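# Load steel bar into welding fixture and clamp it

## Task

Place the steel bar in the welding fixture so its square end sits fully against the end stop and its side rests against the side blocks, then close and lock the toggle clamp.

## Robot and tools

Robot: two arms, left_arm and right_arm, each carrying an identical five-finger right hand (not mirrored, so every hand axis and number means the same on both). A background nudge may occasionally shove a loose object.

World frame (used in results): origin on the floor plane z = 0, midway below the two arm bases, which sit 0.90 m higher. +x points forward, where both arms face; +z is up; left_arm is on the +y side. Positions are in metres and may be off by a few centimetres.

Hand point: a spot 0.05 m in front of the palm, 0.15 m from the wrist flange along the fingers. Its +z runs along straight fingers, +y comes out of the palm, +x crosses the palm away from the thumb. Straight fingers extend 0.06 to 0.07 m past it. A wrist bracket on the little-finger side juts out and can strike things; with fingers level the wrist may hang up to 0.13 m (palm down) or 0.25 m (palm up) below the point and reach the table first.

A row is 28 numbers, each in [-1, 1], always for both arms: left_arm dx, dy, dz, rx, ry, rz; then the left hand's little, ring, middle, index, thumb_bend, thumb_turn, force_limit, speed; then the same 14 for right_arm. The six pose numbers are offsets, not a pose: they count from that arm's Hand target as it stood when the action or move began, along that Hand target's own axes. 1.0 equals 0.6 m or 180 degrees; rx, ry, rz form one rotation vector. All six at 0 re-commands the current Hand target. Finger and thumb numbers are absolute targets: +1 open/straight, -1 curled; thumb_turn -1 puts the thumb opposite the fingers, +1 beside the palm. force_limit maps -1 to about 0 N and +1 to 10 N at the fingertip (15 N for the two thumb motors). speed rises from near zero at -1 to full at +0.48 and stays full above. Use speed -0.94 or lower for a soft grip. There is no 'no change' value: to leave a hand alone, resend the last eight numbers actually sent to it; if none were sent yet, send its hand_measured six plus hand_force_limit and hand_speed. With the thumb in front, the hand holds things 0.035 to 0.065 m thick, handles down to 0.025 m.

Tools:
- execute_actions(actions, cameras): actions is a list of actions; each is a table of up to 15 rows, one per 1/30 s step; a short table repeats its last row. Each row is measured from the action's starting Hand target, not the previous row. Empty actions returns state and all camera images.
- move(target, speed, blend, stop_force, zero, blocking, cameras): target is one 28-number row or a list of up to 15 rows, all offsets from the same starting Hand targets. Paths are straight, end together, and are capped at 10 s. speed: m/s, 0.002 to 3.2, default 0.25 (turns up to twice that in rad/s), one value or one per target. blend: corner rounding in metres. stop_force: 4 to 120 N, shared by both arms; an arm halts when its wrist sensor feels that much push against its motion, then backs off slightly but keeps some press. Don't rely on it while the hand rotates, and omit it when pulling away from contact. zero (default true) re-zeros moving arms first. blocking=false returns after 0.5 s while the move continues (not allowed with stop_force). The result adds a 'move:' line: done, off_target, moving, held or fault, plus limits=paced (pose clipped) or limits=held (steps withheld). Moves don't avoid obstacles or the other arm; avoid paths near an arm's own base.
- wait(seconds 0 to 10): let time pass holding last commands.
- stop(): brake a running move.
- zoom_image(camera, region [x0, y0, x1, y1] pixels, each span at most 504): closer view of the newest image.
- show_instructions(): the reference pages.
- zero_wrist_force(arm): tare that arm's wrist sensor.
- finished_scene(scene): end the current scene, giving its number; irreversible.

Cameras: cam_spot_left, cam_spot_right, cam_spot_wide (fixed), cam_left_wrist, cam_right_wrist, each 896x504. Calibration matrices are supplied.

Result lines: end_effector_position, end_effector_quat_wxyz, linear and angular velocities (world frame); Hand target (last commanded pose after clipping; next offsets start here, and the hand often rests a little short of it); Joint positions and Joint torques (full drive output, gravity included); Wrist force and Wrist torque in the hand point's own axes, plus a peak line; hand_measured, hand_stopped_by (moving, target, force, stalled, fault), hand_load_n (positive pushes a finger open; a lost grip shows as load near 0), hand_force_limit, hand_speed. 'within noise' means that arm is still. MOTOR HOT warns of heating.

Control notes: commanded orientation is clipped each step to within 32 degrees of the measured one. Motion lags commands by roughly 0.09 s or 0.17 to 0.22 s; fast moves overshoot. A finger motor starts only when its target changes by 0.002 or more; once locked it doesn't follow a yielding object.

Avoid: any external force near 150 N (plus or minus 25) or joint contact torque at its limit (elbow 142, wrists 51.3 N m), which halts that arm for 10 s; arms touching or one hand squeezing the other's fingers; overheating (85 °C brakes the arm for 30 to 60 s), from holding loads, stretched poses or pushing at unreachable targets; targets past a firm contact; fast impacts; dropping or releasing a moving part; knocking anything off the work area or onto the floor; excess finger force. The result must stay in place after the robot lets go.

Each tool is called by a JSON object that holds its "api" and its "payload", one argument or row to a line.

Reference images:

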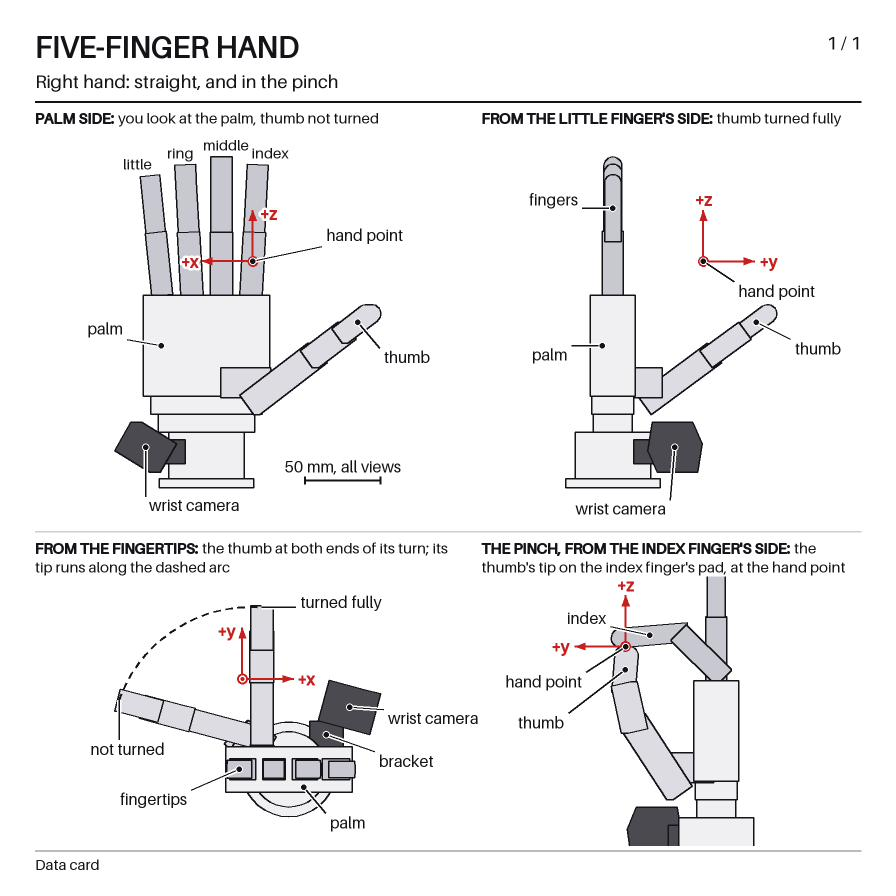

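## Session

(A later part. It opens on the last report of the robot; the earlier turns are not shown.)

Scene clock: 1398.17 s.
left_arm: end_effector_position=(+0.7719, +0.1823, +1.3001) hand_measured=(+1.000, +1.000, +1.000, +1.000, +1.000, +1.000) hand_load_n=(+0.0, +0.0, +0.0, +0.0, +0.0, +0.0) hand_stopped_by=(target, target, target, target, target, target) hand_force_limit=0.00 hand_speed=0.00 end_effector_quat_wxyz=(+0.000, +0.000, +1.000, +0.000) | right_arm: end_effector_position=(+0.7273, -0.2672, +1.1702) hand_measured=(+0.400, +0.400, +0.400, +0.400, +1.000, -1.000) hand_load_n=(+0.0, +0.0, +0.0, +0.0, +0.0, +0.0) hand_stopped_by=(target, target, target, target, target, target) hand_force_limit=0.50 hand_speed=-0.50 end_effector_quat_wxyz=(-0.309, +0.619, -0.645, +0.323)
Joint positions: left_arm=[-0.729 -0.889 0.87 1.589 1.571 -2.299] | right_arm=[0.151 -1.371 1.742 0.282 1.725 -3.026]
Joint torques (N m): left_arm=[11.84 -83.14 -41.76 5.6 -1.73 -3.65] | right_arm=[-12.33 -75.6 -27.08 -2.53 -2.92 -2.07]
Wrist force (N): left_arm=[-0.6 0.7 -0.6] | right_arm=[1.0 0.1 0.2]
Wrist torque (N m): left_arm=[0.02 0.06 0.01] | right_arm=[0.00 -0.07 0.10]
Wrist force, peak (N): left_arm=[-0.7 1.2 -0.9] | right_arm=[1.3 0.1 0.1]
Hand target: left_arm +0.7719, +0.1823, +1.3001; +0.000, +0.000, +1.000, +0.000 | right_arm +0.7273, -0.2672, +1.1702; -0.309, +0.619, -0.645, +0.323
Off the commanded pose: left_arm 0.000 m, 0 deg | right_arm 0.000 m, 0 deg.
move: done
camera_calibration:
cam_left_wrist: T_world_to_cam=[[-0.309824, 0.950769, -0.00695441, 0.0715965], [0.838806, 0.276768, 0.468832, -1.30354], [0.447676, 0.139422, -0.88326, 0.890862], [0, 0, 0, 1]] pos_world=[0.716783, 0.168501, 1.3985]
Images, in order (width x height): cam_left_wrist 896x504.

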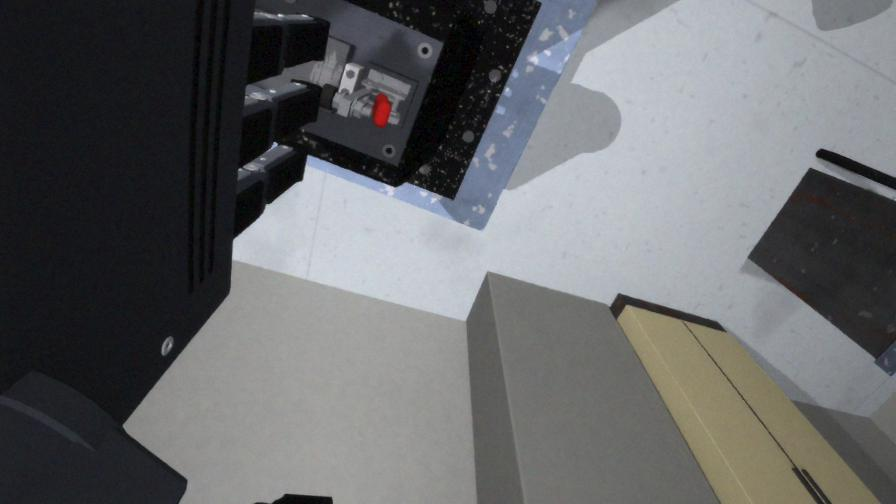

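{"api": "move", "payload": {
  "target": [0.0017,-0.0483,0.165,0,0,0,1,1,1,1,1,1,0.0,0,0,0,0,0,0,0,0.4,0.4,0.4,0.4,1,-1,0.5,-0.5],
  "speed": 0.15,
  "cameras": ["cam_left_wrist","cam_spot_right","cam_spot_left"]
}}

{"api": "zoom_image", "payload": {
  "camera": "cam_left_wrist",
  "region": [230, 80, 430, 230]
}}

{"api": "zoom_image", "payload": {
  "camera": "cam_spot_right",
  "region": [290, 220, 370, 280]
}}

{"api": "zoom_image", "payload": {
  "camera": "cam_spot_left",
  "region": [360, 230, 440, 300]
}}

Scene clock: 1451.07 s.
left_arm: end_effector_position=(+0.7709, +0.1534, +1.2013) hand_measured=(+1.000, +1.000, +1.000, +1.000, +1.000, +1.000) hand_load_n=(+0.0, +0.0, +0.0, +0.0, -0.5, +0.0) hand_stopped_by=(target, target, target, target, target, target) hand_force_limit=0.00 hand_speed=0.00 end_effector_quat_wxyz=(+0.000, +0.000, +1.000, +0.000) | right_arm: end_effector_position=(+0.7273, -0.2672, +1.1702) hand_measured=(+0.400, +0.400, +0.400, +0.400, +1.000, -1.000) hand_load_n=(+0.0, +0.0, +0.0, +0.0, +0.0, +0.0) hand_stopped_by=(target, target, target, target, target, target) hand_force_limit=0.50 hand_speed=-0.50 end_effector_quat_wxyz=(-0.309, +0.619, -0.645, +0.323)
Joint positions: left_arm=[-0.755 -0.849 0.976 1.444 1.571 -2.325] | right_arm=[0.151 -1.371 1.742 0.282 1.725 -3.026]
Joint torques (N m): left_arm=[-10.08 -85.21 -22.58 1.13 -2.61 -3.66] | right_arm=[-15.18 -71.4 -26.89 -2.35 -2.47 -1.94]
Wrist force (N): left_arm=[-1.0 0.7 -0.3] | right_arm=[0.9 -0.4 0.2]
Wrist torque (N m): left_arm=[-0.03 0.10 0.00] | right_arm=[-0.08 -0.06 0.08]
Wrist force, peak (N): left_arm=[-0.8 1.3 -1.9] | right_arm=[1.3 0.4 0.1]
Hand target: left_arm +0.7709, +0.1533, +1.2011; +0.000, +0.000, +1.000, +0.000 | right_arm +0.7273, -0.2672, +1.1702; -0.309, +0.619, -0.645, +0.323
Off the commanded pose: left_arm 0.000 m, 0 deg | right_arm 0.000 m, 0 deg.
move: done
camera_calibration:
cam_left_wrist: T_world_to_cam=[[-0.309838, 0.950764, -0.00692717, 0.0981789], [0.838844, 0.27678, 0.468758, -1.24842], [0.447596, 0.139428, -0.883299, 0.808238], [0, 0, 0, 1]] pos_world=[0.715883, 0.139501, 1.2998]
Images, in order (width x height): cam_spot_left 896x504, cam_spot_right 896x504, cam_left_wrist 896x504.

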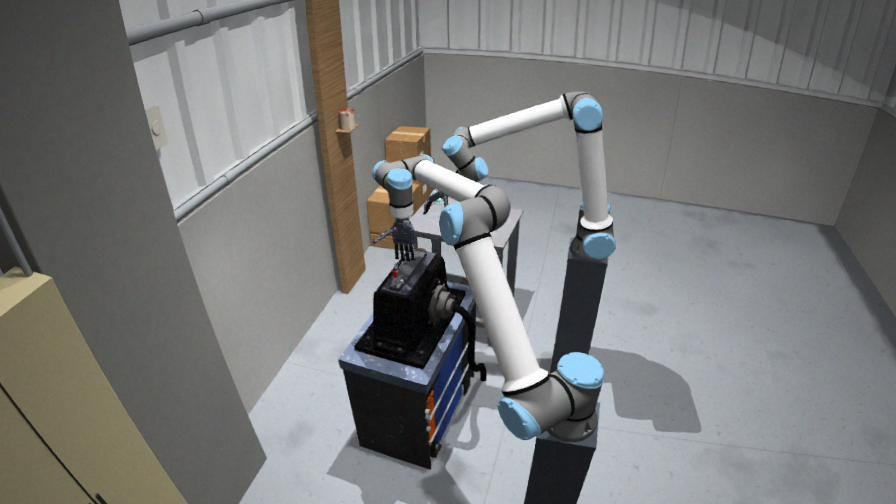

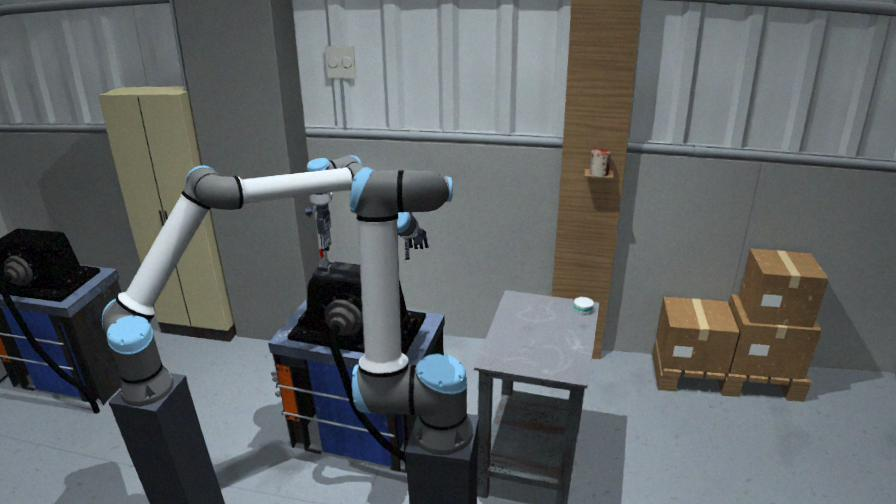

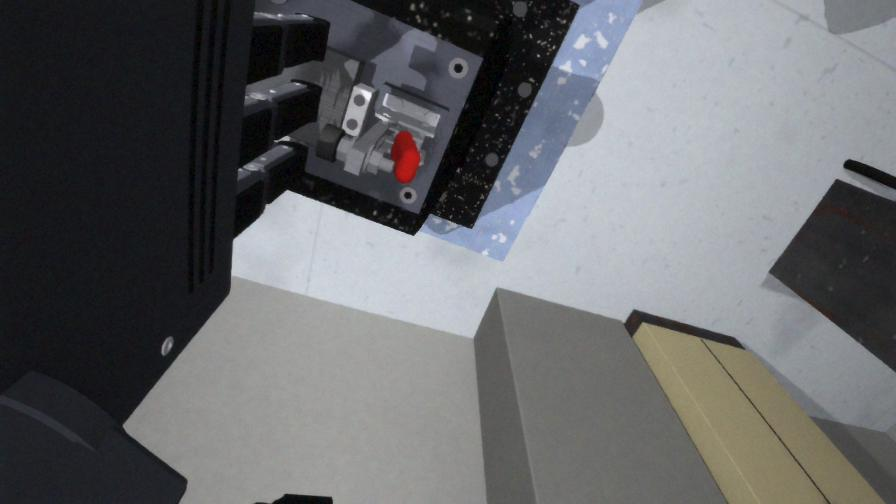

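Scaled by 2.520 from the camera's 896x504 image, which has a finer 1280x720 frame.

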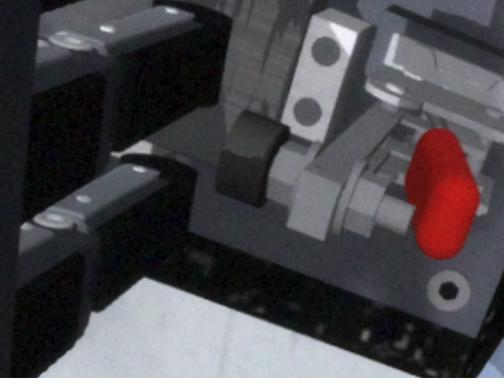

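Scaled by 6.300 from the camera's 896x504 image, which has a finer 1280x720 frame.

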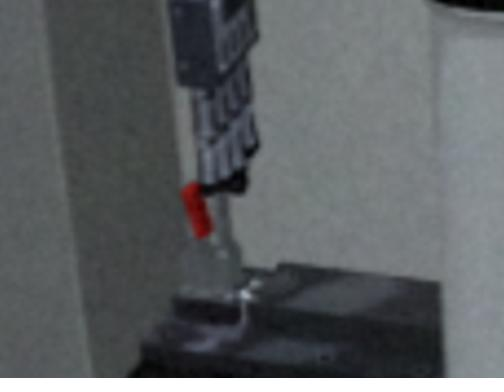

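Scaled by 6.300 from the camera's 896x504 image, which has a finer 1280x720 frame.

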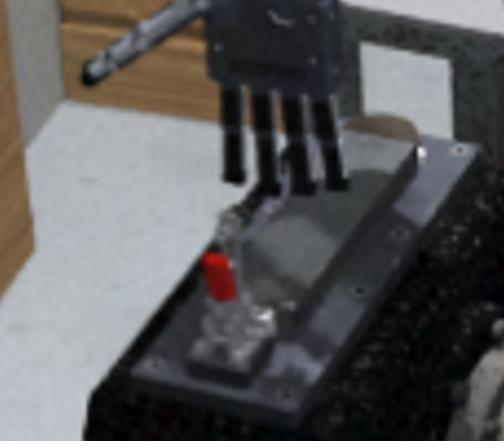

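{"api": "move", "payload": {
  "target": [0,0,0.05,0,0,0,1,1,1,1,1,1,0.0,0,0,0,0,0,0,0,0.4,0.4,0.4,0.4,1,-1,0.5,-0.5],
  "speed": 0.03,
  "stop_force": 6,
  "cameras": ["cam_left_wrist"]
}}

{"api": "zoom_image", "payload": {
  "camera": "cam_left_wrist",
  "region": [230, 80, 430, 230]
}}

Scene clock: 1473.37 s.
left_arm: end_effector_position=(+0.7709, +0.1533, +1.1858) hand_measured=(+1.000, +1.000, +1.000, +1.000, +1.000, +1.000) hand_load_n=(+0.0, +0.0, +0.0, +0.5, -0.5, +0.0) hand_stopped_by=(target, target, target, target, target, target) hand_force_limit=0.00 hand_speed=0.00 end_effector_quat_wxyz=(+0.000, +0.000, +1.000, +0.000) | right_arm: end_effector_position=(+0.7273, -0.2672, +1.1702) hand_measured=(+0.400, +0.400, +0.400, +0.400, +1.000, -1.000) hand_load_n=(+0.0, +0.0, +0.0, +0.0, +0.0, +0.0) hand_stopped_by=(target, target, target, target, target, target) hand_force_limit=0.50 hand_speed=-0.50 end_effector_quat_wxyz=(-0.309, +0.619, -0.645, +0.323)
Joint positions: left_arm=[-0.755 -0.845 0.996 1.419 1.571 -2.325] | right_arm=[0.151 -1.371 1.742 0.282 1.725 -3.026]
Joint torques (N m): left_arm=[14.02 -111.81 -42.32 7.5 -1.31 -3.6] | right_arm=[-14.59 -71.91 -26.88 -1.59 -3.13 -2.05]
Wrist force (N): left_arm=[-1.5 -1.9 -7.1] | right_arm=[0.9 0.2 0.2]
Wrist torque (N m): left_arm=[0.57 0.11 -0.02] | right_arm=[0.02 -0.05 0.10]
Wrist force, peak (N): left_arm=[-1.3 -4.7 -19.8] | right_arm=[1.3 0.3 0.3]
Hand target: left_arm +0.7710, +0.1533, +1.1858; +0.000, +0.000, +1.000, +0.000 (not the last commanded pose) | right_arm +0.7273, -0.2672, +1.1702; -0.309, +0.619, -0.645, +0.323
Off the commanded pose: left_arm 0.015 m, 0 deg | right_arm 0.000 m, 0 deg.
move: contact (left_arm)
camera_calibration:
cam_left_wrist: T_world_to_cam=[[-0.309733, 0.950799, -0.00686793, 0.0980105], [0.838883, 0.276661, 0.468759, -1.24114], [0.447595, 0.139429, -0.8833, 0.794561], [0, 0, 0, 1]] pos_world=[0.715883, 0.139401, 1.2843]
Images, in order (width x height): cam_left_wrist 896x504.

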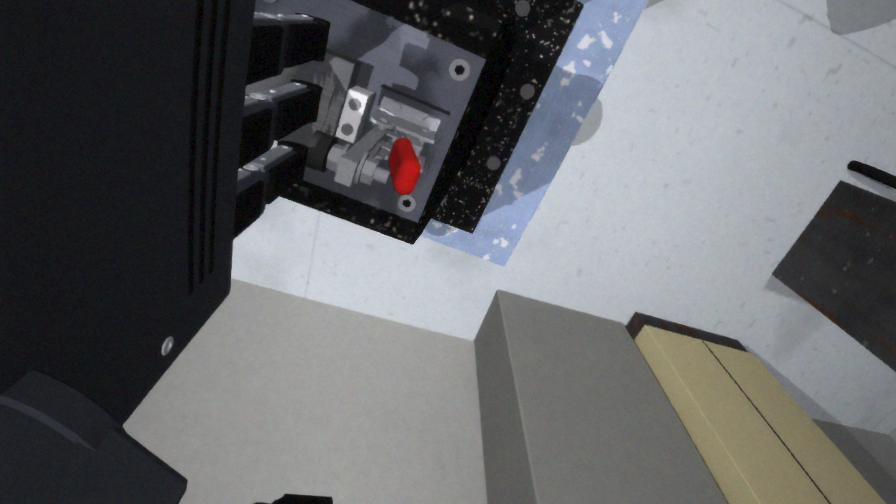

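Scaled by 2.520 from the camera's 896x504 image, which has a finer 1280x720 frame.

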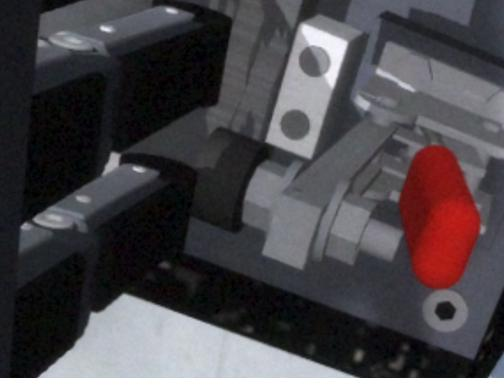

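{"api": "move", "payload": {
  "target": [0,0,0.0167,0,0,0,1,1,1,1,1,1,0.0,0,0,0,0,0,0,0,0.4,0.4,0.4,0.4,1,-1,0.5,-0.5],
  "speed": 0.015,
  "stop_force": 20,
  "cameras": ["cam_left_wrist"]
}}

{"api": "zoom_image", "payload": {
  "camera": "cam_left_wrist",
  "region": [230, 80, 430, 230]
}}

Scene clock: 1483.03 s.
left_arm: end_effector_position=(+0.7710, +0.1533, +1.1842) hand_measured=(+1.000, +1.000, +1.000, +1.000, +1.000, +1.000) hand_load_n=(+0.0, +0.0, +0.0, +1.0, +0.0, +0.0) hand_stopped_by=(target, target, target, target, target, target) hand_force_limit=0.00 hand_speed=0.00 end_effector_quat_wxyz=(+0.001, +0.000, +1.000, +0.000) | right_arm: end_effector_position=(+0.7273, -0.2672, +1.1702) hand_measured=(+0.400, +0.400, +0.400, +0.400, +1.000, -1.000) hand_load_n=(+0.0, +0.0, +0.0, +0.0, +0.0, +0.0) hand_stopped_by=(target, target, target, target, target, target) hand_force_limit=0.50 hand_speed=-0.50 end_effector_quat_wxyz=(-0.309, +0.619, -0.645, +0.323)
Joint positions: left_arm=[-0.755 -0.845 0.998 1.416 1.571 -2.325] | right_arm=[0.151 -1.371 1.742 0.282 1.725 -3.026]
Joint torques (N m): left_arm=[15.65 -93.05 -31.97 6.12 -1.36 -3.38] | right_arm=[-14.6 -71.71 -28.07 -2.71 -2.57 -1.97]
Wrist force (N): left_arm=[0.0 -7.9 -28.5] | right_arm=[0.8 0.0 0.2]
Wrist torque (N m): left_arm=[2.16 0.17 0.07] | right_arm=[-0.01 -0.04 0.08]
Wrist force, peak (N): left_arm=[0.3 -9.5 -36.8] | right_arm=[1.2 -0.3 0.3]
Hand target: left_arm +0.7710, +0.1533, +1.1842; +0.001, +0.000, +1.000, +0.000 (not the last commanded pose) | right_arm +0.7273, -0.2672, +1.1702; -0.309, +0.619, -0.645, +0.323
Off the commanded pose: left_arm 0.008 m, 0 deg | right_arm 0.000 m, 0 deg.
move: contact (left_arm)
camera_calibration:
cam_left_wrist: T_world_to_cam=[[-0.309815, 0.950769, -0.00723636, 0.098534], [0.838696, 0.276864, 0.468972, -1.24051], [0.447888, 0.139225, -0.883183, 0.79273], [0, 0, 0, 1]] pos_world=[0.715883, 0.139401, 1.2826]
Images, in order (width x height): cam_left_wrist 896x504.

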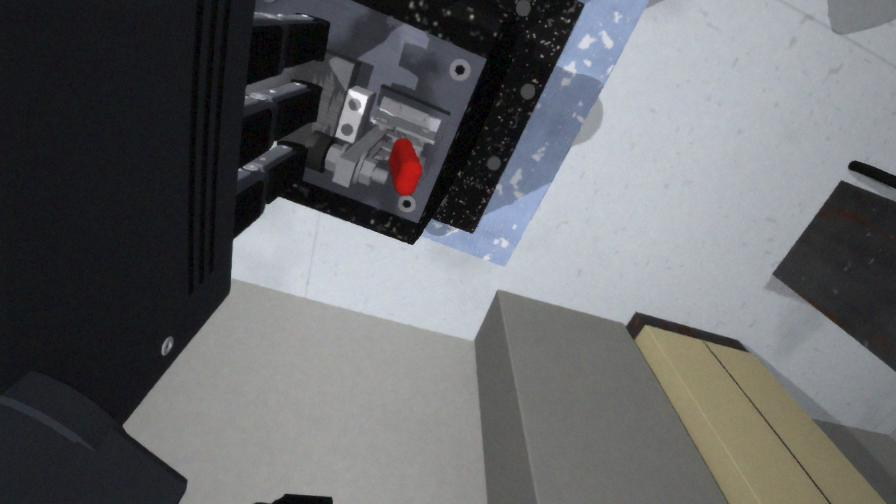

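Scaled by 2.520 from the camera's 896x504 image, which has a finer 1280x720 frame.

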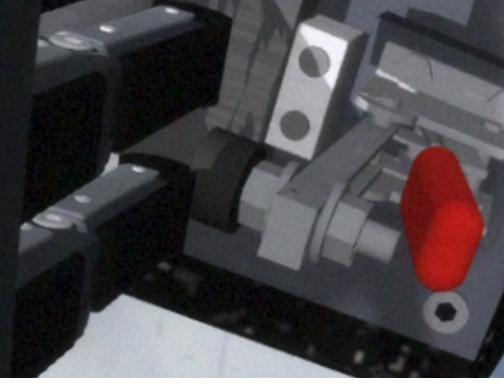

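{"api": "move", "payload": {
  "target": [
    [0,0,-0.02,0,0,0,1,1,1,1,1,1,0.0,0,0,0,0,0,0,0,0.4,0.4,0.4,0.4,1,-1,0.5,-0.5],
    [-0.005,0.0483,-0.02,0,0,0,1,1,1,1,1,1,0.0,0,0,0,0,0,0,0,0.4,0.4,0.4,0.4,1,-1,0.5,-0.5]
  ],
  "speed": 0.05,
  "cameras": ["cam_left_wrist"]
}}

{"api": "zoom_image", "payload": {
  "camera": "cam_left_wrist",
  "region": [230, 80, 430, 230]
}}

Scene clock: 1556.27 s.
left_arm: end_effector_position=(+0.7739, +0.1820, +1.1962) hand_measured=(+1.000, +1.000, +1.000, +1.000, +1.000, +1.000) hand_load_n=(+0.0, +0.0, +0.0, +0.0, +0.0, +0.0) hand_stopped_by=(target, target, target, target, target, target) hand_force_limit=0.00 hand_speed=0.00 end_effector_quat_wxyz=(+0.001, +0.000, +1.000, +0.000) | right_arm: end_effector_position=(+0.7273, -0.2672, +1.1702) hand_measured=(+0.400, +0.400, +0.400, +0.400, +1.000, -1.000) hand_load_n=(+0.0, +0.0, +0.0, +0.0, +0.0, +0.0) hand_stopped_by=(target, target, target, target, target, target) hand_force_limit=0.50 hand_speed=-0.50 end_effector_quat_wxyz=(-0.309, +0.619, -0.645, +0.323)
Joint positions: left_arm=[-0.727 -0.872 1.023 1.418 1.571 -2.298] | right_arm=[0.151 -1.371 1.742 0.282 1.725 -3.026]
Joint torques (N m): left_arm=[12.5 -112.85 -22.56 1.35 0.38 3.1] | right_arm=[-14.77 -75.8 -28.39 -2.72 -2.71 -2.51]
Wrist force (N): left_arm=[-0.9 0.6 -0.3] | right_arm=[1.0 -0.4 0.3]
Wrist torque (N m): left_arm=[-0.01 0.12 -0.18] | right_arm=[-0.07 -0.07 0.09]
Wrist force, peak (N): left_arm=[0.2 -8.3 -29.6] | right_arm=[1.3 -0.1 0.4]
Hand target: left_arm +0.7740, +0.1823, +1.1962; +0.001, +0.000, +1.000, +0.000 | right_arm +0.7273, -0.2672, +1.1702; -0.309, +0.619, -0.645, +0.323
Off the commanded pose: left_arm 0.000 m, 0 deg | right_arm 0.000 m, 0 deg.
move: done
camera_calibration:
cam_left_wrist: T_world_to_cam=[[-0.309815, 0.950769, -0.00723636, 0.0722632], [0.838696, 0.276864, 0.468972, -1.2566], [0.447888, 0.139225, -0.883183, 0.797989], [0, 0, 0, 1]] pos_world=[0.718883, 0.168101, 1.2946]
Images, in order (width x height): cam_left_wrist 896x504.

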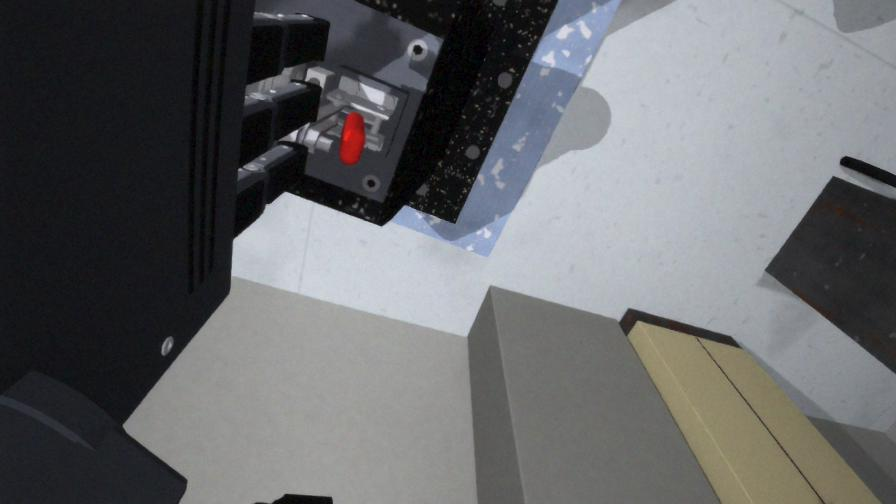

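Scaled by 2.520 from the camera's 896x504 image, which has a finer 1280x720 frame.

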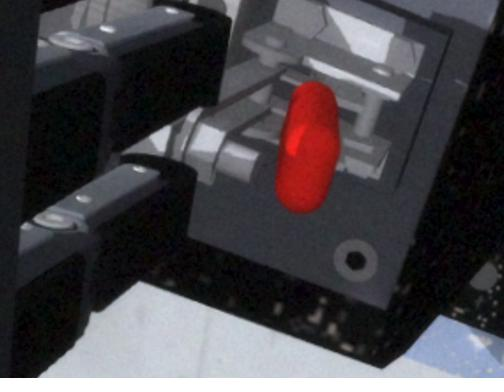

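{"api": "move", "payload": {
  "target": [0,0,0.0225,0,0,0,1,1,1,1,1,1,0.0,0,0,0,0,0,0,0,0.4,0.4,0.4,0.4,1,-1,0.5,-0.5],
  "speed": 0.015,
  "stop_force": 4,
  "cameras": ["cam_left_wrist"]
}}

{"api": "zoom_image", "payload": {
  "camera": "cam_left_wrist",
  "region": [230, 80, 430, 230]
}}

Scene clock: 1574.70 s.
left_arm: end_effector_position=(+0.7740, +0.1823, +1.1878) hand_measured=(+1.000, +1.000, +1.000, +1.000, +1.000, +1.000) hand_load_n=(+0.0, +0.0, +0.0, -1.5, +0.0, +0.0) hand_stopped_by=(target, target, target, target, target, target) hand_force_limit=0.00 hand_speed=0.00 end_effector_quat_wxyz=(+0.001, +0.000, +1.000, +0.000) | right_arm: end_effector_position=(+0.7273, -0.2672, +1.1702) hand_measured=(+0.400, +0.400, +0.400, +0.400, +1.000, -1.000) hand_load_n=(+0.5, +0.0, +0.0, +0.5, +0.0, +0.0) hand_stopped_by=(target, target, target, target, target, target) hand_force_limit=0.50 hand_speed=-0.50 end_effector_quat_wxyz=(-0.309, +0.619, -0.645, +0.323)
Joint positions: left_arm=[-0.727 -0.869 1.034 1.405 1.571 -2.298] | right_arm=[0.151 -1.371 1.742 0.282 1.725 -3.026]
Joint torques (N m): left_arm=[12.43 -112.85 -44.92 6.8 1.85 3.73] | right_arm=[-12.32 -73.05 -27.24 -2.31 -2.44 -1.93]
Wrist force (N): left_arm=[-0.9 1.8 -4.2] | right_arm=[0.9 0.3 0.2]
Wrist torque (N m): left_arm=[0.22 0.18 -0.17] | right_arm=[0.03 -0.05 0.10]
Wrist force, peak (N): left_arm=[-1.5 1.6 -11.6] | right_arm=[1.3 0.0 0.4]
Hand target: left_arm +0.7740, +0.1823, +1.1878; +0.001, +0.000, +1.000, +0.000 (not the last commanded pose) | right_arm +0.7273, -0.2672, +1.1702; -0.309, +0.619, -0.645, +0.323
Off the commanded pose: left_arm 0.005 m, 0 deg | right_arm 0.000 m, 0 deg.
move: contact (left_arm)
camera_calibration:
cam_left_wrist: T_world_to_cam=[[-0.309815, 0.950769, -0.00723636, 0.0719172], [0.838696, 0.276864, 0.468972, -1.25274], [0.447888, 0.139225, -0.883183, 0.790528], [0, 0, 0, 1]] pos_world=[0.718883, 0.168401, 1.2862]
Images, in order (width x height): cam_left_wrist 896x504.

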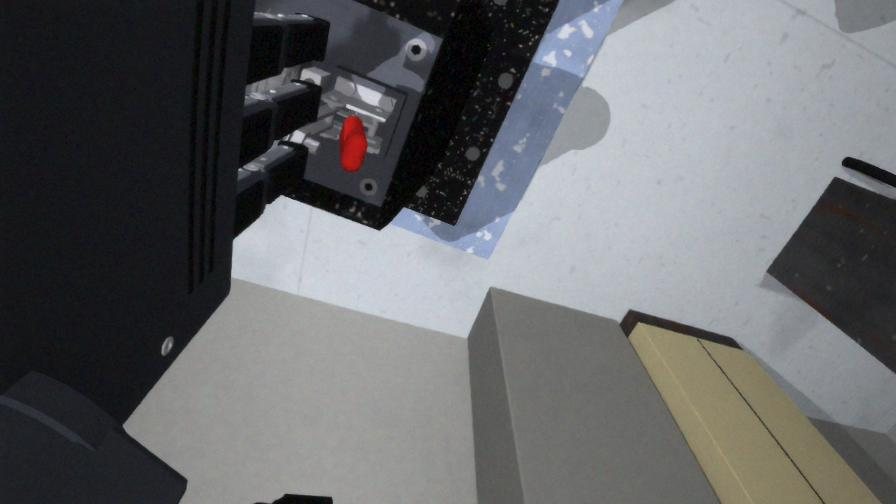

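Scaled by 2.520 from the camera's 896x504 image, which has a finer 1280x720 frame.

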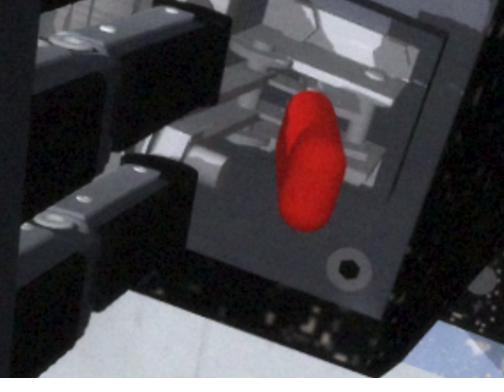

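{"api": "move", "payload": {
  "target": [
    [0,0,-0.002,0,0,0,1,1,1,1,1,1,0.0,0,0,0,0,0,0,0,0.4,0.4,0.4,0.4,1,-1,0.5,-0.5],
    [0,0.0075,-0.002,0,0,0,1,1,1,1,1,1,0.0,0,0,0,0,0,0,0,0.4,0.4,0.4,0.4,1,-1,0.5,-0.5]
  ],
  "speed": 0.03
}}

{"api": "move", "payload": {
  "target": [0,0,0.0125,0,0,0,1,1,1,1,1,1,0.0,0,0,0,0,0,0,0,0.4,0.4,0.4,0.4,1,-1,0.5,-0.5],
  "speed": 0.015,
  "stop_force": 4,
  "cameras": ["cam_left_wrist"]
}}

{"api": "zoom_image", "payload": {
  "camera": "cam_left_wrist",
  "region": [230, 80, 430, 230]
}}

Scene clock: 1591.03 s.
left_arm: end_effector_position=(+0.7740, +0.1865, +1.1890) hand_measured=(+1.000, +1.000, +1.000, +1.000, +1.000, +1.000) hand_load_n=(+0.0, -0.5, +0.0, +0.0, +0.0, +0.0) hand_stopped_by=(target, target, target, target, target, target) hand_force_limit=0.00 hand_speed=0.00 end_effector_quat_wxyz=(+0.001, +0.000, +1.000, +0.000) | right_arm: end_effector_position=(+0.7273, -0.2672, +1.1702) hand_measured=(+0.400, +0.400, +0.400, +0.400, +1.000, -1.000) hand_load_n=(+0.0, -0.5, +0.0, +0.0, +0.0, +0.0) hand_stopped_by=(target, target, target, target, target, target) hand_force_limit=0.50 hand_speed=-0.50 end_effector_quat_wxyz=(-0.309, +0.619, -0.645, +0.323)
Joint positions: left_arm=[-0.723 -0.874 1.039 1.404 1.571 -2.294] | right_arm=[0.151 -1.371 1.742 0.282 1.725 -3.026]
Joint torques (N m): left_arm=[11.89 -113.89 -23.22 0.4 2.01 3.61] | right_arm=[-14.25 -74.17 -28.61 -2.39 -2.63 -1.63]
Wrist force (N): left_arm=[-1.2 0.8 -0.2] | right_arm=[0.9 0.2 0.1]
Wrist torque (N m): left_arm=[0.03 0.15 -0.19] | right_arm=[0.02 -0.06 0.10]
Wrist force, peak (N): left_arm=[-0.6 1.8 -4.6] | right_arm=[1.2 0.2 0.3]
Hand target: left_arm +0.7740, +0.1868, +1.1890; +0.001, +0.000, +1.000, +0.000 | right_arm +0.7273, -0.2672, +1.1702; -0.309, +0.619, -0.645, +0.323
Off the commanded pose: left_arm 0.000 m, 0 deg | right_arm 0.000 m, 0 deg.
move: done

Scene clock: 1592.73 s.
left_arm: end_effector_position=(+0.7740, +0.1868, +1.1856) hand_measured=(+1.000, +1.000, +1.000, +1.000, +1.000, +1.000) hand_load_n=(+0.0, +0.0, +0.0, -1.0, -0.5, +0.0) hand_stopped_by=(target, target, target, target, target, target) hand_force_limit=0.00 hand_speed=0.00 end_effector_quat_wxyz=(+0.001, +0.000, +1.000, +0.000) | right_arm: end_effector_position=(+0.7273, -0.2672, +1.1702) hand_measured=(+0.400, +0.400, +0.400, +0.400, +1.000, -1.000) hand_load_n=(+0.0, +0.0, +0.0, +0.0, -0.5, +0.0) hand_stopped_by=(target, target, target, target, target, target) hand_force_limit=0.50 hand_speed=-0.50 end_effector_quat_wxyz=(-0.309, +0.619, -0.645, +0.323)
Joint positions: left_arm=[-0.723 -0.873 1.044 1.398 1.571 -2.294] | right_arm=[0.151 -1.371 1.742 0.282 1.725 -3.026]
Joint torques (N m): left_arm=[11.4 -111.84 -44.35 6.4 1.93 3.44] | right_arm=[-15.15 -71.08 -28.05 -2.66 -2.91 -2.12]
Wrist force (N): left_arm=[-1.0 2.1 -4.0] | right_arm=[0.7 0.1 0.5]
Wrist torque (N m): left_arm=[0.28 0.20 -0.15] | right_arm=[-0.01 -0.03 0.08]
Wrist force, peak (N): left_arm=[-0.5 1.6 -13.2] | right_arm=[1.2 0.3 0.1]
Hand target: left_arm +0.7740, +0.1868, +1.1856; +0.001, +0.000, +1.000, +0.000 (not the last commanded pose) | right_arm +0.7273, -0.2672, +1.1702; -0.309, +0.619, -0.645, +0.323
Off the commanded pose: left_arm 0.004 m, 0 deg | right_arm 0.000 m, 0 deg.
move: contact (left_arm)
camera_calibration:
cam_left_wrist: T_world_to_cam=[[-0.309852, 0.950756, -0.00736502, 0.0677216], [0.838679, 0.276958, 0.468947, -1.25296], [0.447894, 0.139127, -0.883196, 0.787973], [0, 0, 0, 1]] pos_world=[0.718883, 0.173001, 1.284]
Images, in order (width x height): cam_left_wrist 896x504.

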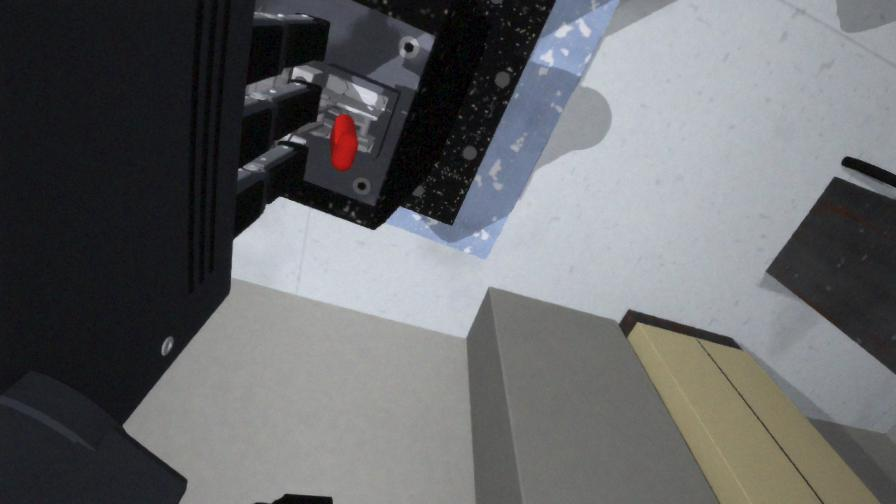

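Scaled by 2.520 from the camera's 896x504 image, which has a finer 1280x720 frame.

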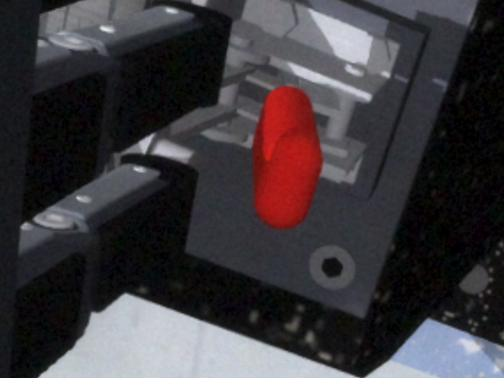

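{"api": "move", "payload": {
  "target": [0,0.02,-0.001,0,0,0,1,1,1,1,1,1,0.0,0,0,0,0,0,0,0,0.4,0.4,0.4,0.4,1,-1,0.5,-0.5],
  "speed": 0.02,
  "stop_force": 10,
  "cameras": ["cam_left_wrist"]
}}

{"api": "zoom_image", "payload": {
  "camera": "cam_left_wrist",
  "region": [230, 80, 430, 230]
}}

Scene clock: 1609.63 s.
left_arm: end_effector_position=(+0.7740, +0.1988, +1.1862) hand_measured=(+1.000, +1.000, +1.000, +1.000, +1.000, +1.000) hand_load_n=(+0.0, +0.0, +0.0, +0.0, +0.0, +0.0) hand_stopped_by=(target, target, target, target, target, target) hand_force_limit=0.00 hand_speed=0.00 end_effector_quat_wxyz=(+0.001, +0.000, +1.000, +0.000) | right_arm: end_effector_position=(+0.7273, -0.2672, +1.1702) hand_measured=(+0.400, +0.400, +0.400, +0.400, +1.000, -1.000) hand_load_n=(+0.0, +0.0, +0.0, +0.0, +0.0, +0.0) hand_stopped_by=(target, target, target, target, target, target) hand_force_limit=0.50 hand_speed=-0.50 end_effector_quat_wxyz=(-0.309, +0.619, -0.645, +0.323)
Joint positions: left_arm=[-0.712 -0.884 1.062 1.392 1.571 -2.283] | right_arm=[0.151 -1.371 1.742 0.282 1.725 -3.026]
Joint torques (N m): left_arm=[13.44 -115.17 -22.26 1.33 2.45 3.5] | right_arm=[-15.2 -74.94 -26.6 -2.21 -2.81 -1.94]
Wrist force (N): left_arm=[-1.4 0.7 -0.1] | right_arm=[1.0 0.2 0.1]
Wrist torque (N m): left_arm=[0.00 0.17 -0.20] | right_arm=[0.02 -0.07 0.10]
Wrist force, peak (N): left_arm=[-0.4 1.4 -6.1] | right_arm=[1.2 -0.1 0.5]
Hand target: left_arm +0.7740, +0.1988, +1.1862; +0.001, +0.000, +1.000, +0.000 | right_arm +0.7273, -0.2672, +1.1702; -0.309, +0.619, -0.645, +0.323
Off the commanded pose: left_arm 0.000 m, 0 deg | right_arm 0.000 m, 0 deg.
move: done
camera_calibration:
cam_left_wrist: T_world_to_cam=[[-0.309837, 0.950761, -0.00739234, 0.0563411], [0.838642, 0.276946, 0.469021, -1.25663], [0.447974, 0.139121, -0.883156, 0.786726], [0, 0, 0, 1]] pos_world=[0.718883, 0.185001, 1.2846]
Images, in order (width x height): cam_left_wrist 896x504.

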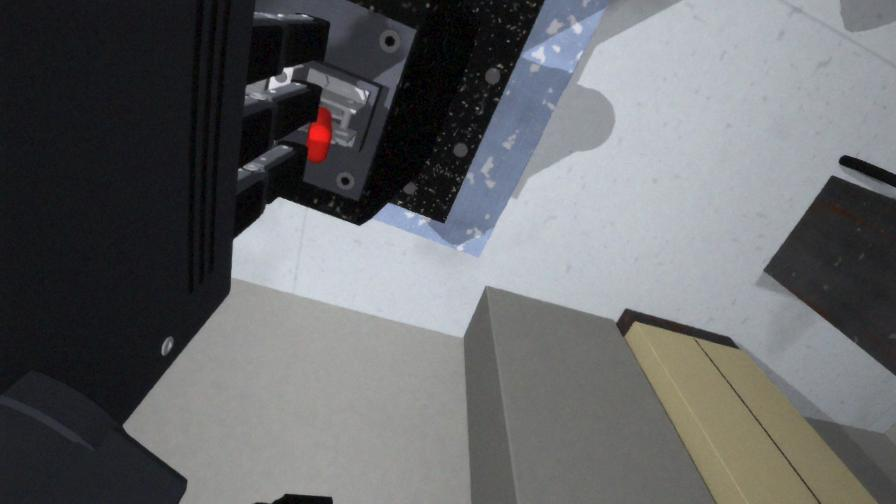

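Scaled by 2.520 from the camera's 896x504 image, which has a finer 1280x720 frame.

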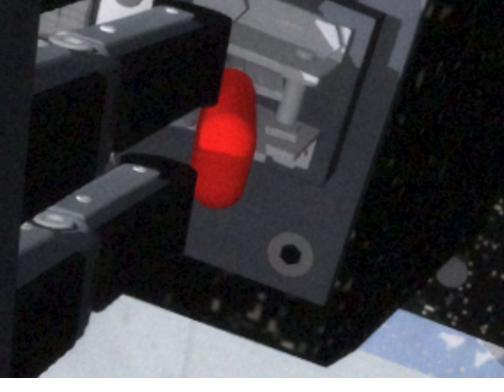

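{"api": "move", "payload": {
  "target": [0,0,0.02,0,0,0,1,1,1,1,1,1,0.0,0,0,0,0,0,0,0,0.4,0.4,0.4,0.4,1,-1,0.5,-0.5],
  "speed": 0.015,
  "stop_force": 4,
  "cameras": ["cam_left_wrist"]
}}

{"api": "zoom_image", "payload": {
  "camera": "cam_left_wrist",
  "region": [230, 80, 430, 230]
}}

Scene clock: 1623.17 s.
left_arm: end_effector_position=(+0.7740, +0.1988, +1.1743) hand_measured=(+1.000, +1.000, +1.000, +1.000, +1.000, +1.000) hand_load_n=(+0.0, +0.0, +0.0, -0.5, +0.0, +0.0) hand_stopped_by=(target, target, target, target, target, target) hand_force_limit=0.00 hand_speed=0.00 end_effector_quat_wxyz=(+0.001, +0.000, +1.000, +0.000) | right_arm: end_effector_position=(+0.7273, -0.2672, +1.1702) hand_measured=(+0.400, +0.400, +0.400, +0.400, +1.000, -1.000) hand_load_n=(+0.0, +0.0, +0.0, +0.0, +0.0, +0.0) hand_stopped_by=(target, target, target, target, target, target) hand_force_limit=0.50 hand_speed=-0.50 end_effector_quat_wxyz=(-0.309, +0.619, -0.645, +0.323)
Joint positions: left_arm=[-0.712 -0.88 1.076 1.373 1.571 -2.283] | right_arm=[0.151 -1.371 1.742 0.282 1.725 -3.026]
Joint torques (N m): left_arm=[13.72 -79.68 -26.33 2.93 2.33 3.89] | right_arm=[-11.4 -73.06 -26.77 -1.97 -3.12 -2.55]
Wrist force (N): left_arm=[-1.3 1.2 -4.8] | right_arm=[0.8 0.0 0.3]
Wrist torque (N m): left_arm=[0.35 0.16 -0.17] | right_arm=[-0.02 -0.03 0.08]
Wrist force, peak (N): left_arm=[-0.4 1.0 -6.3] | right_arm=[1.4 -0.1 0.3]
Hand target: left_arm +0.7740, +0.1988, +1.1744; +0.001, +0.000, +1.000, +0.000 | right_arm +0.7273, -0.2672, +1.1702; -0.309, +0.619, -0.645, +0.323
Off the commanded pose: left_arm 0.000 m, 0 deg | right_arm 0.000 m, 0 deg.
move: contact (left_arm)
camera_calibration:
cam_left_wrist: T_world_to_cam=[[-0.309863, 0.950752, -0.00740668, 0.056387], [0.838632, 0.276975, 0.469021, -1.25106], [0.447974, 0.139121, -0.883156, 0.776319], [0, 0, 0, 1]] pos_world=[0.718883, 0.184901, 1.2728]
Images, in order (width x height): cam_left_wrist 896x504.

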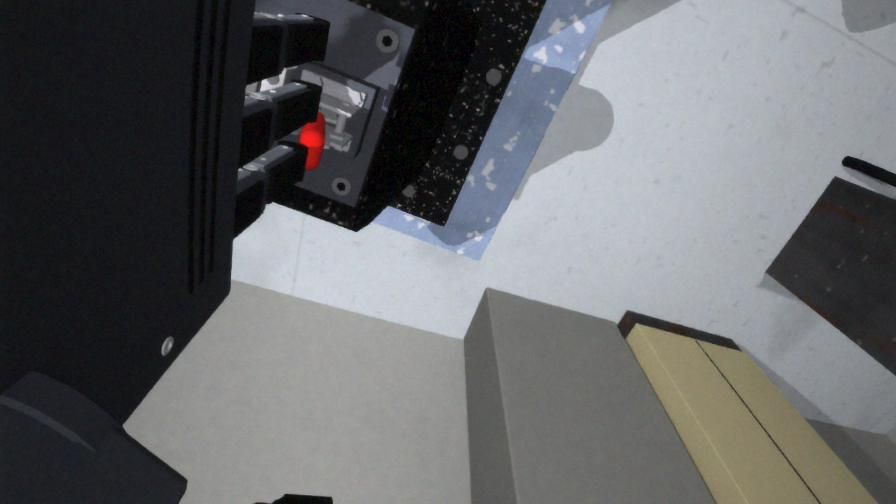

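Scaled by 2.520 from the camera's 896x504 image, which has a finer 1280x720 frame.

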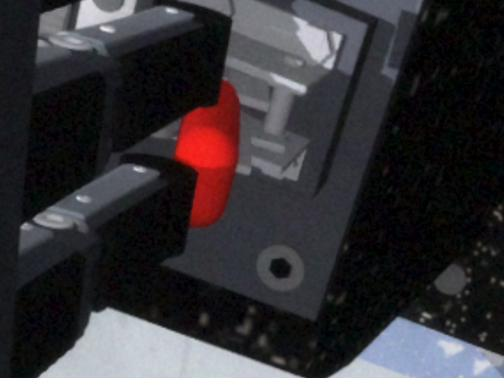

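{"api": "move", "payload": {
  "target": [0,0.02,0.0,0,0,0,1,1,1,1,1,1,0.0,0,0,0,0,0,0,0,0.4,0.4,0.4,0.4,1,-1,0.5,-0.5],
  "speed": 0.02,
  "stop_force": 12,
  "cameras": ["cam_left_wrist"]
}}

{"api": "zoom_image", "payload": {
  "camera": "cam_left_wrist",
  "region": [230, 80, 430, 230]
}}

Scene clock: 1634.97 s.
left_arm: end_effector_position=(+0.7740, +0.2108, +1.1744) hand_measured=(+1.000, +1.000, +1.000, +1.000, +1.000, +1.000) hand_load_n=(+0.0, +0.0, +0.0, +0.0, +0.0, +0.0) hand_stopped_by=(target, target, target, target, target, target) hand_force_limit=0.00 hand_speed=0.00 end_effector_quat_wxyz=(+0.001, +0.000, +1.000, +0.000) | right_arm: end_effector_position=(+0.7273, -0.2672, +1.1702) hand_measured=(+0.400, +0.400, +0.400, +0.400, +1.000, -1.000) hand_load_n=(+0.0, +0.0, +0.0, +0.0, +0.0, +0.0) hand_stopped_by=(target, target, target, target, target, target) hand_force_limit=0.50 hand_speed=-0.50 end_effector_quat_wxyz=(-0.309, +0.619, -0.645, +0.323)
Joint positions: left_arm=[-0.701 -0.891 1.094 1.366 1.571 -2.272] | right_arm=[0.151 -1.371 1.742 0.282 1.725 -3.026]
Joint torques (N m): left_arm=[14.99 -113.48 -21.71 1.35 2.43 3.6] | right_arm=[-9.63 -73.54 -27.23 -2.11 -3.06 -2.05]
Wrist force (N): left_arm=[-1.0 0.4 -0.9] | right_arm=[0.9 0.1 0.3]
Wrist torque (N m): left_arm=[0.13 0.10 -0.16] | right_arm=[-0.01 -0.05 0.09]
Wrist force, peak (N): left_arm=[-1.7 0.1 -6.3] | right_arm=[1.3 0.0 0.3]
Hand target: left_arm +0.7740, +0.2108, +1.1744; +0.001, +0.000, +1.000, +0.000 | right_arm +0.7273, -0.2672, +1.1702; -0.309, +0.619, -0.645, +0.323
Off the commanded pose: left_arm 0.000 m, 0 deg | right_arm 0.000 m, 0 deg.
move: done
camera_calibration:
cam_left_wrist: T_world_to_cam=[[-0.309863, 0.950752, -0.00740668, 0.044978], [0.838632, 0.276975, 0.469021, -1.25439], [0.447974, 0.139121, -0.883156, 0.77465], [0, 0, 0, 1]] pos_world=[0.718883, 0.196901, 1.2728]
Images, in order (width x height): cam_left_wrist 896x504.

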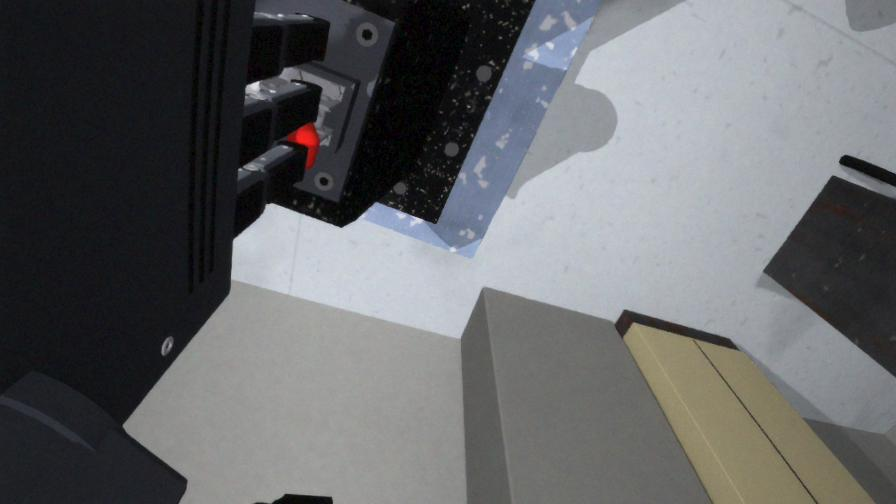

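Scaled by 2.520 from the camera's 896x504 image, which has a finer 1280x720 frame.

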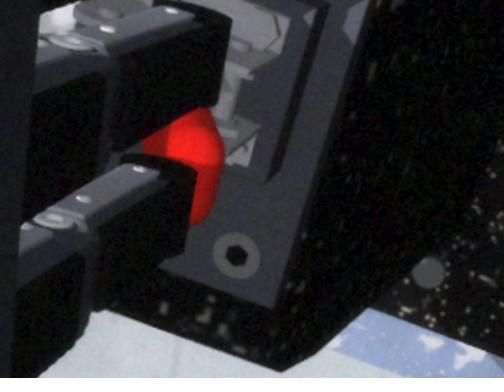

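{"api": "move", "payload": {
  "target": [0,0.03,0.008,0,0,0,1,1,1,1,1,1,0.0,0,0,0,0,0,0,0,0.4,0.4,0.4,0.4,1,-1,0.5,-0.5],
  "speed": 0.02,
  "stop_force": 15,
  "cameras": ["cam_left_wrist","cam_spot_right"]
}}

{"api": "zoom_image", "payload": {
  "camera": "cam_left_wrist",
  "region": [230, 80, 430, 230]
}}

{"api": "zoom_image", "payload": {
  "camera": "cam_spot_right",
  "region": [290, 220, 370, 280]
}}

Scene clock: 1658.30 s.
left_arm: end_effector_position=(+0.7740, +0.2288, +1.1696) hand_measured=(+1.000, +1.000, +1.000, +1.000, +1.000, +1.000) hand_load_n=(+0.0, +0.0, +0.0, +0.0, +0.0, +0.0) hand_stopped_by=(target, target, target, target, target, target) hand_force_limit=0.00 hand_speed=0.00 end_effector_quat_wxyz=(+0.001, +0.000, +1.000, +0.000) | right_arm: end_effector_position=(+0.7273, -0.2672, +1.1702) hand_measured=(+0.400, +0.400, +0.400, +0.400, +1.000, -1.000) hand_load_n=(+0.0, +0.0, +0.0, +0.0, +0.0, +0.0) hand_stopped_by=(target, target, target, target, target, target) hand_force_limit=0.50 hand_speed=-0.50 end_effector_quat_wxyz=(-0.309, +0.619, -0.645, +0.323)
Joint positions: left_arm=[-0.684 -0.904 1.125 1.348 1.571 -2.255] | right_arm=[0.151 -1.371 1.742 0.282 1.725 -3.026]
Joint torques (N m): left_arm=[14.71 -112.03 -21.69 1.07 2.4 3.67] | right_arm=[-14.85 -74.04 -29.46 -2.63 -2.89 -1.71]
Wrist force (N): left_arm=[-1.1 0.7 -1.3] | right_arm=[1.1 -0.2 0.2]
Wrist torque (N m): left_arm=[0.15 0.13 -0.15] | right_arm=[-0.05 -0.09 0.09]
Wrist force, peak (N): left_arm=[-6.1 0.7 -3.7] | right_arm=[1.1 0.1 0.8]
Hand target: left_arm +0.7740, +0.2288, +1.1696; +0.001, +0.000, +1.000, +0.000 | right_arm +0.7273, -0.2672, +1.1702; -0.309, +0.619, -0.645, +0.323
Off the commanded pose: left_arm 0.000 m, 0 deg | right_arm 0.000 m, 0 deg.
move: done
camera_calibration:
cam_left_wrist: T_world_to_cam=[[-0.309863, 0.950752, -0.00740668, 0.0278289], [0.838632, 0.276975, 0.469021, -1.25712], [0.447974, 0.139121, -0.883156, 0.767906], [0, 0, 0, 1]] pos_world=[0.718883, 0.214901, 1.268]
Images, in order (width x height): cam_spot_right 896x504, cam_left_wrist 896x504.

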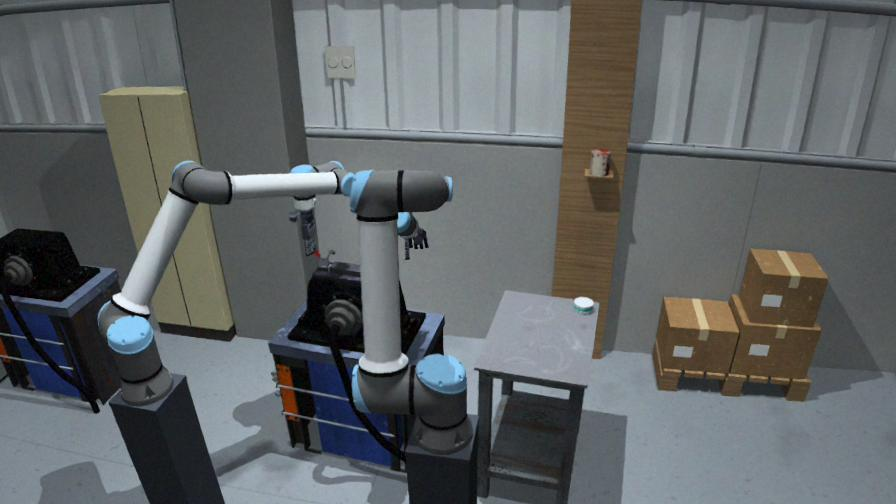

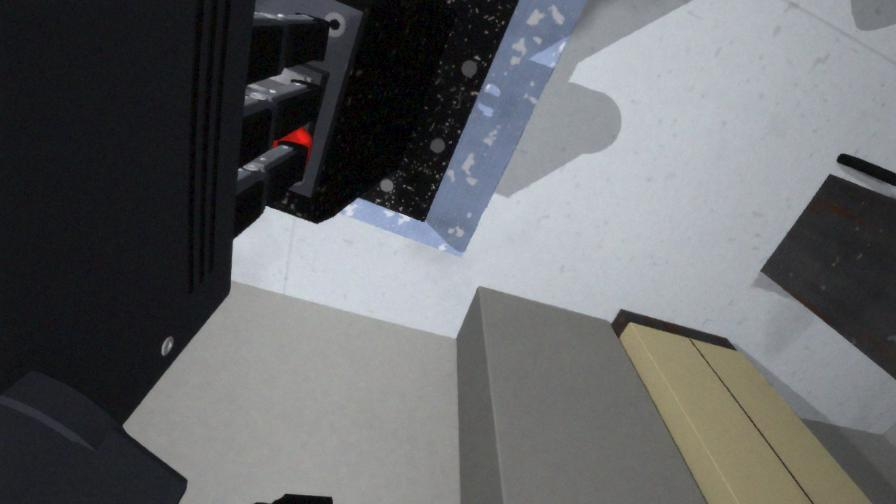

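Scaled by 2.520 from the camera's 896x504 image, which has a finer 1280x720 frame.

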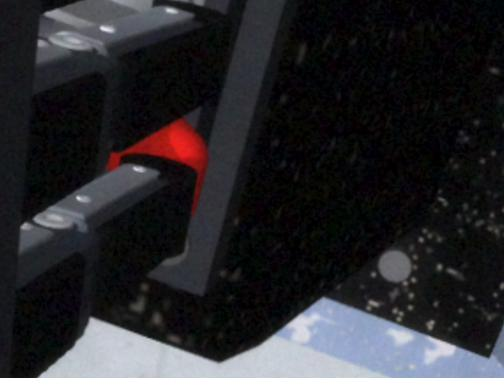

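Scaled by 6.300 from the camera's 896x504 image, which has a finer 1280x720 frame.

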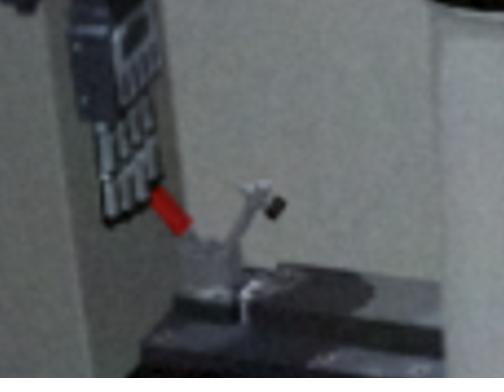

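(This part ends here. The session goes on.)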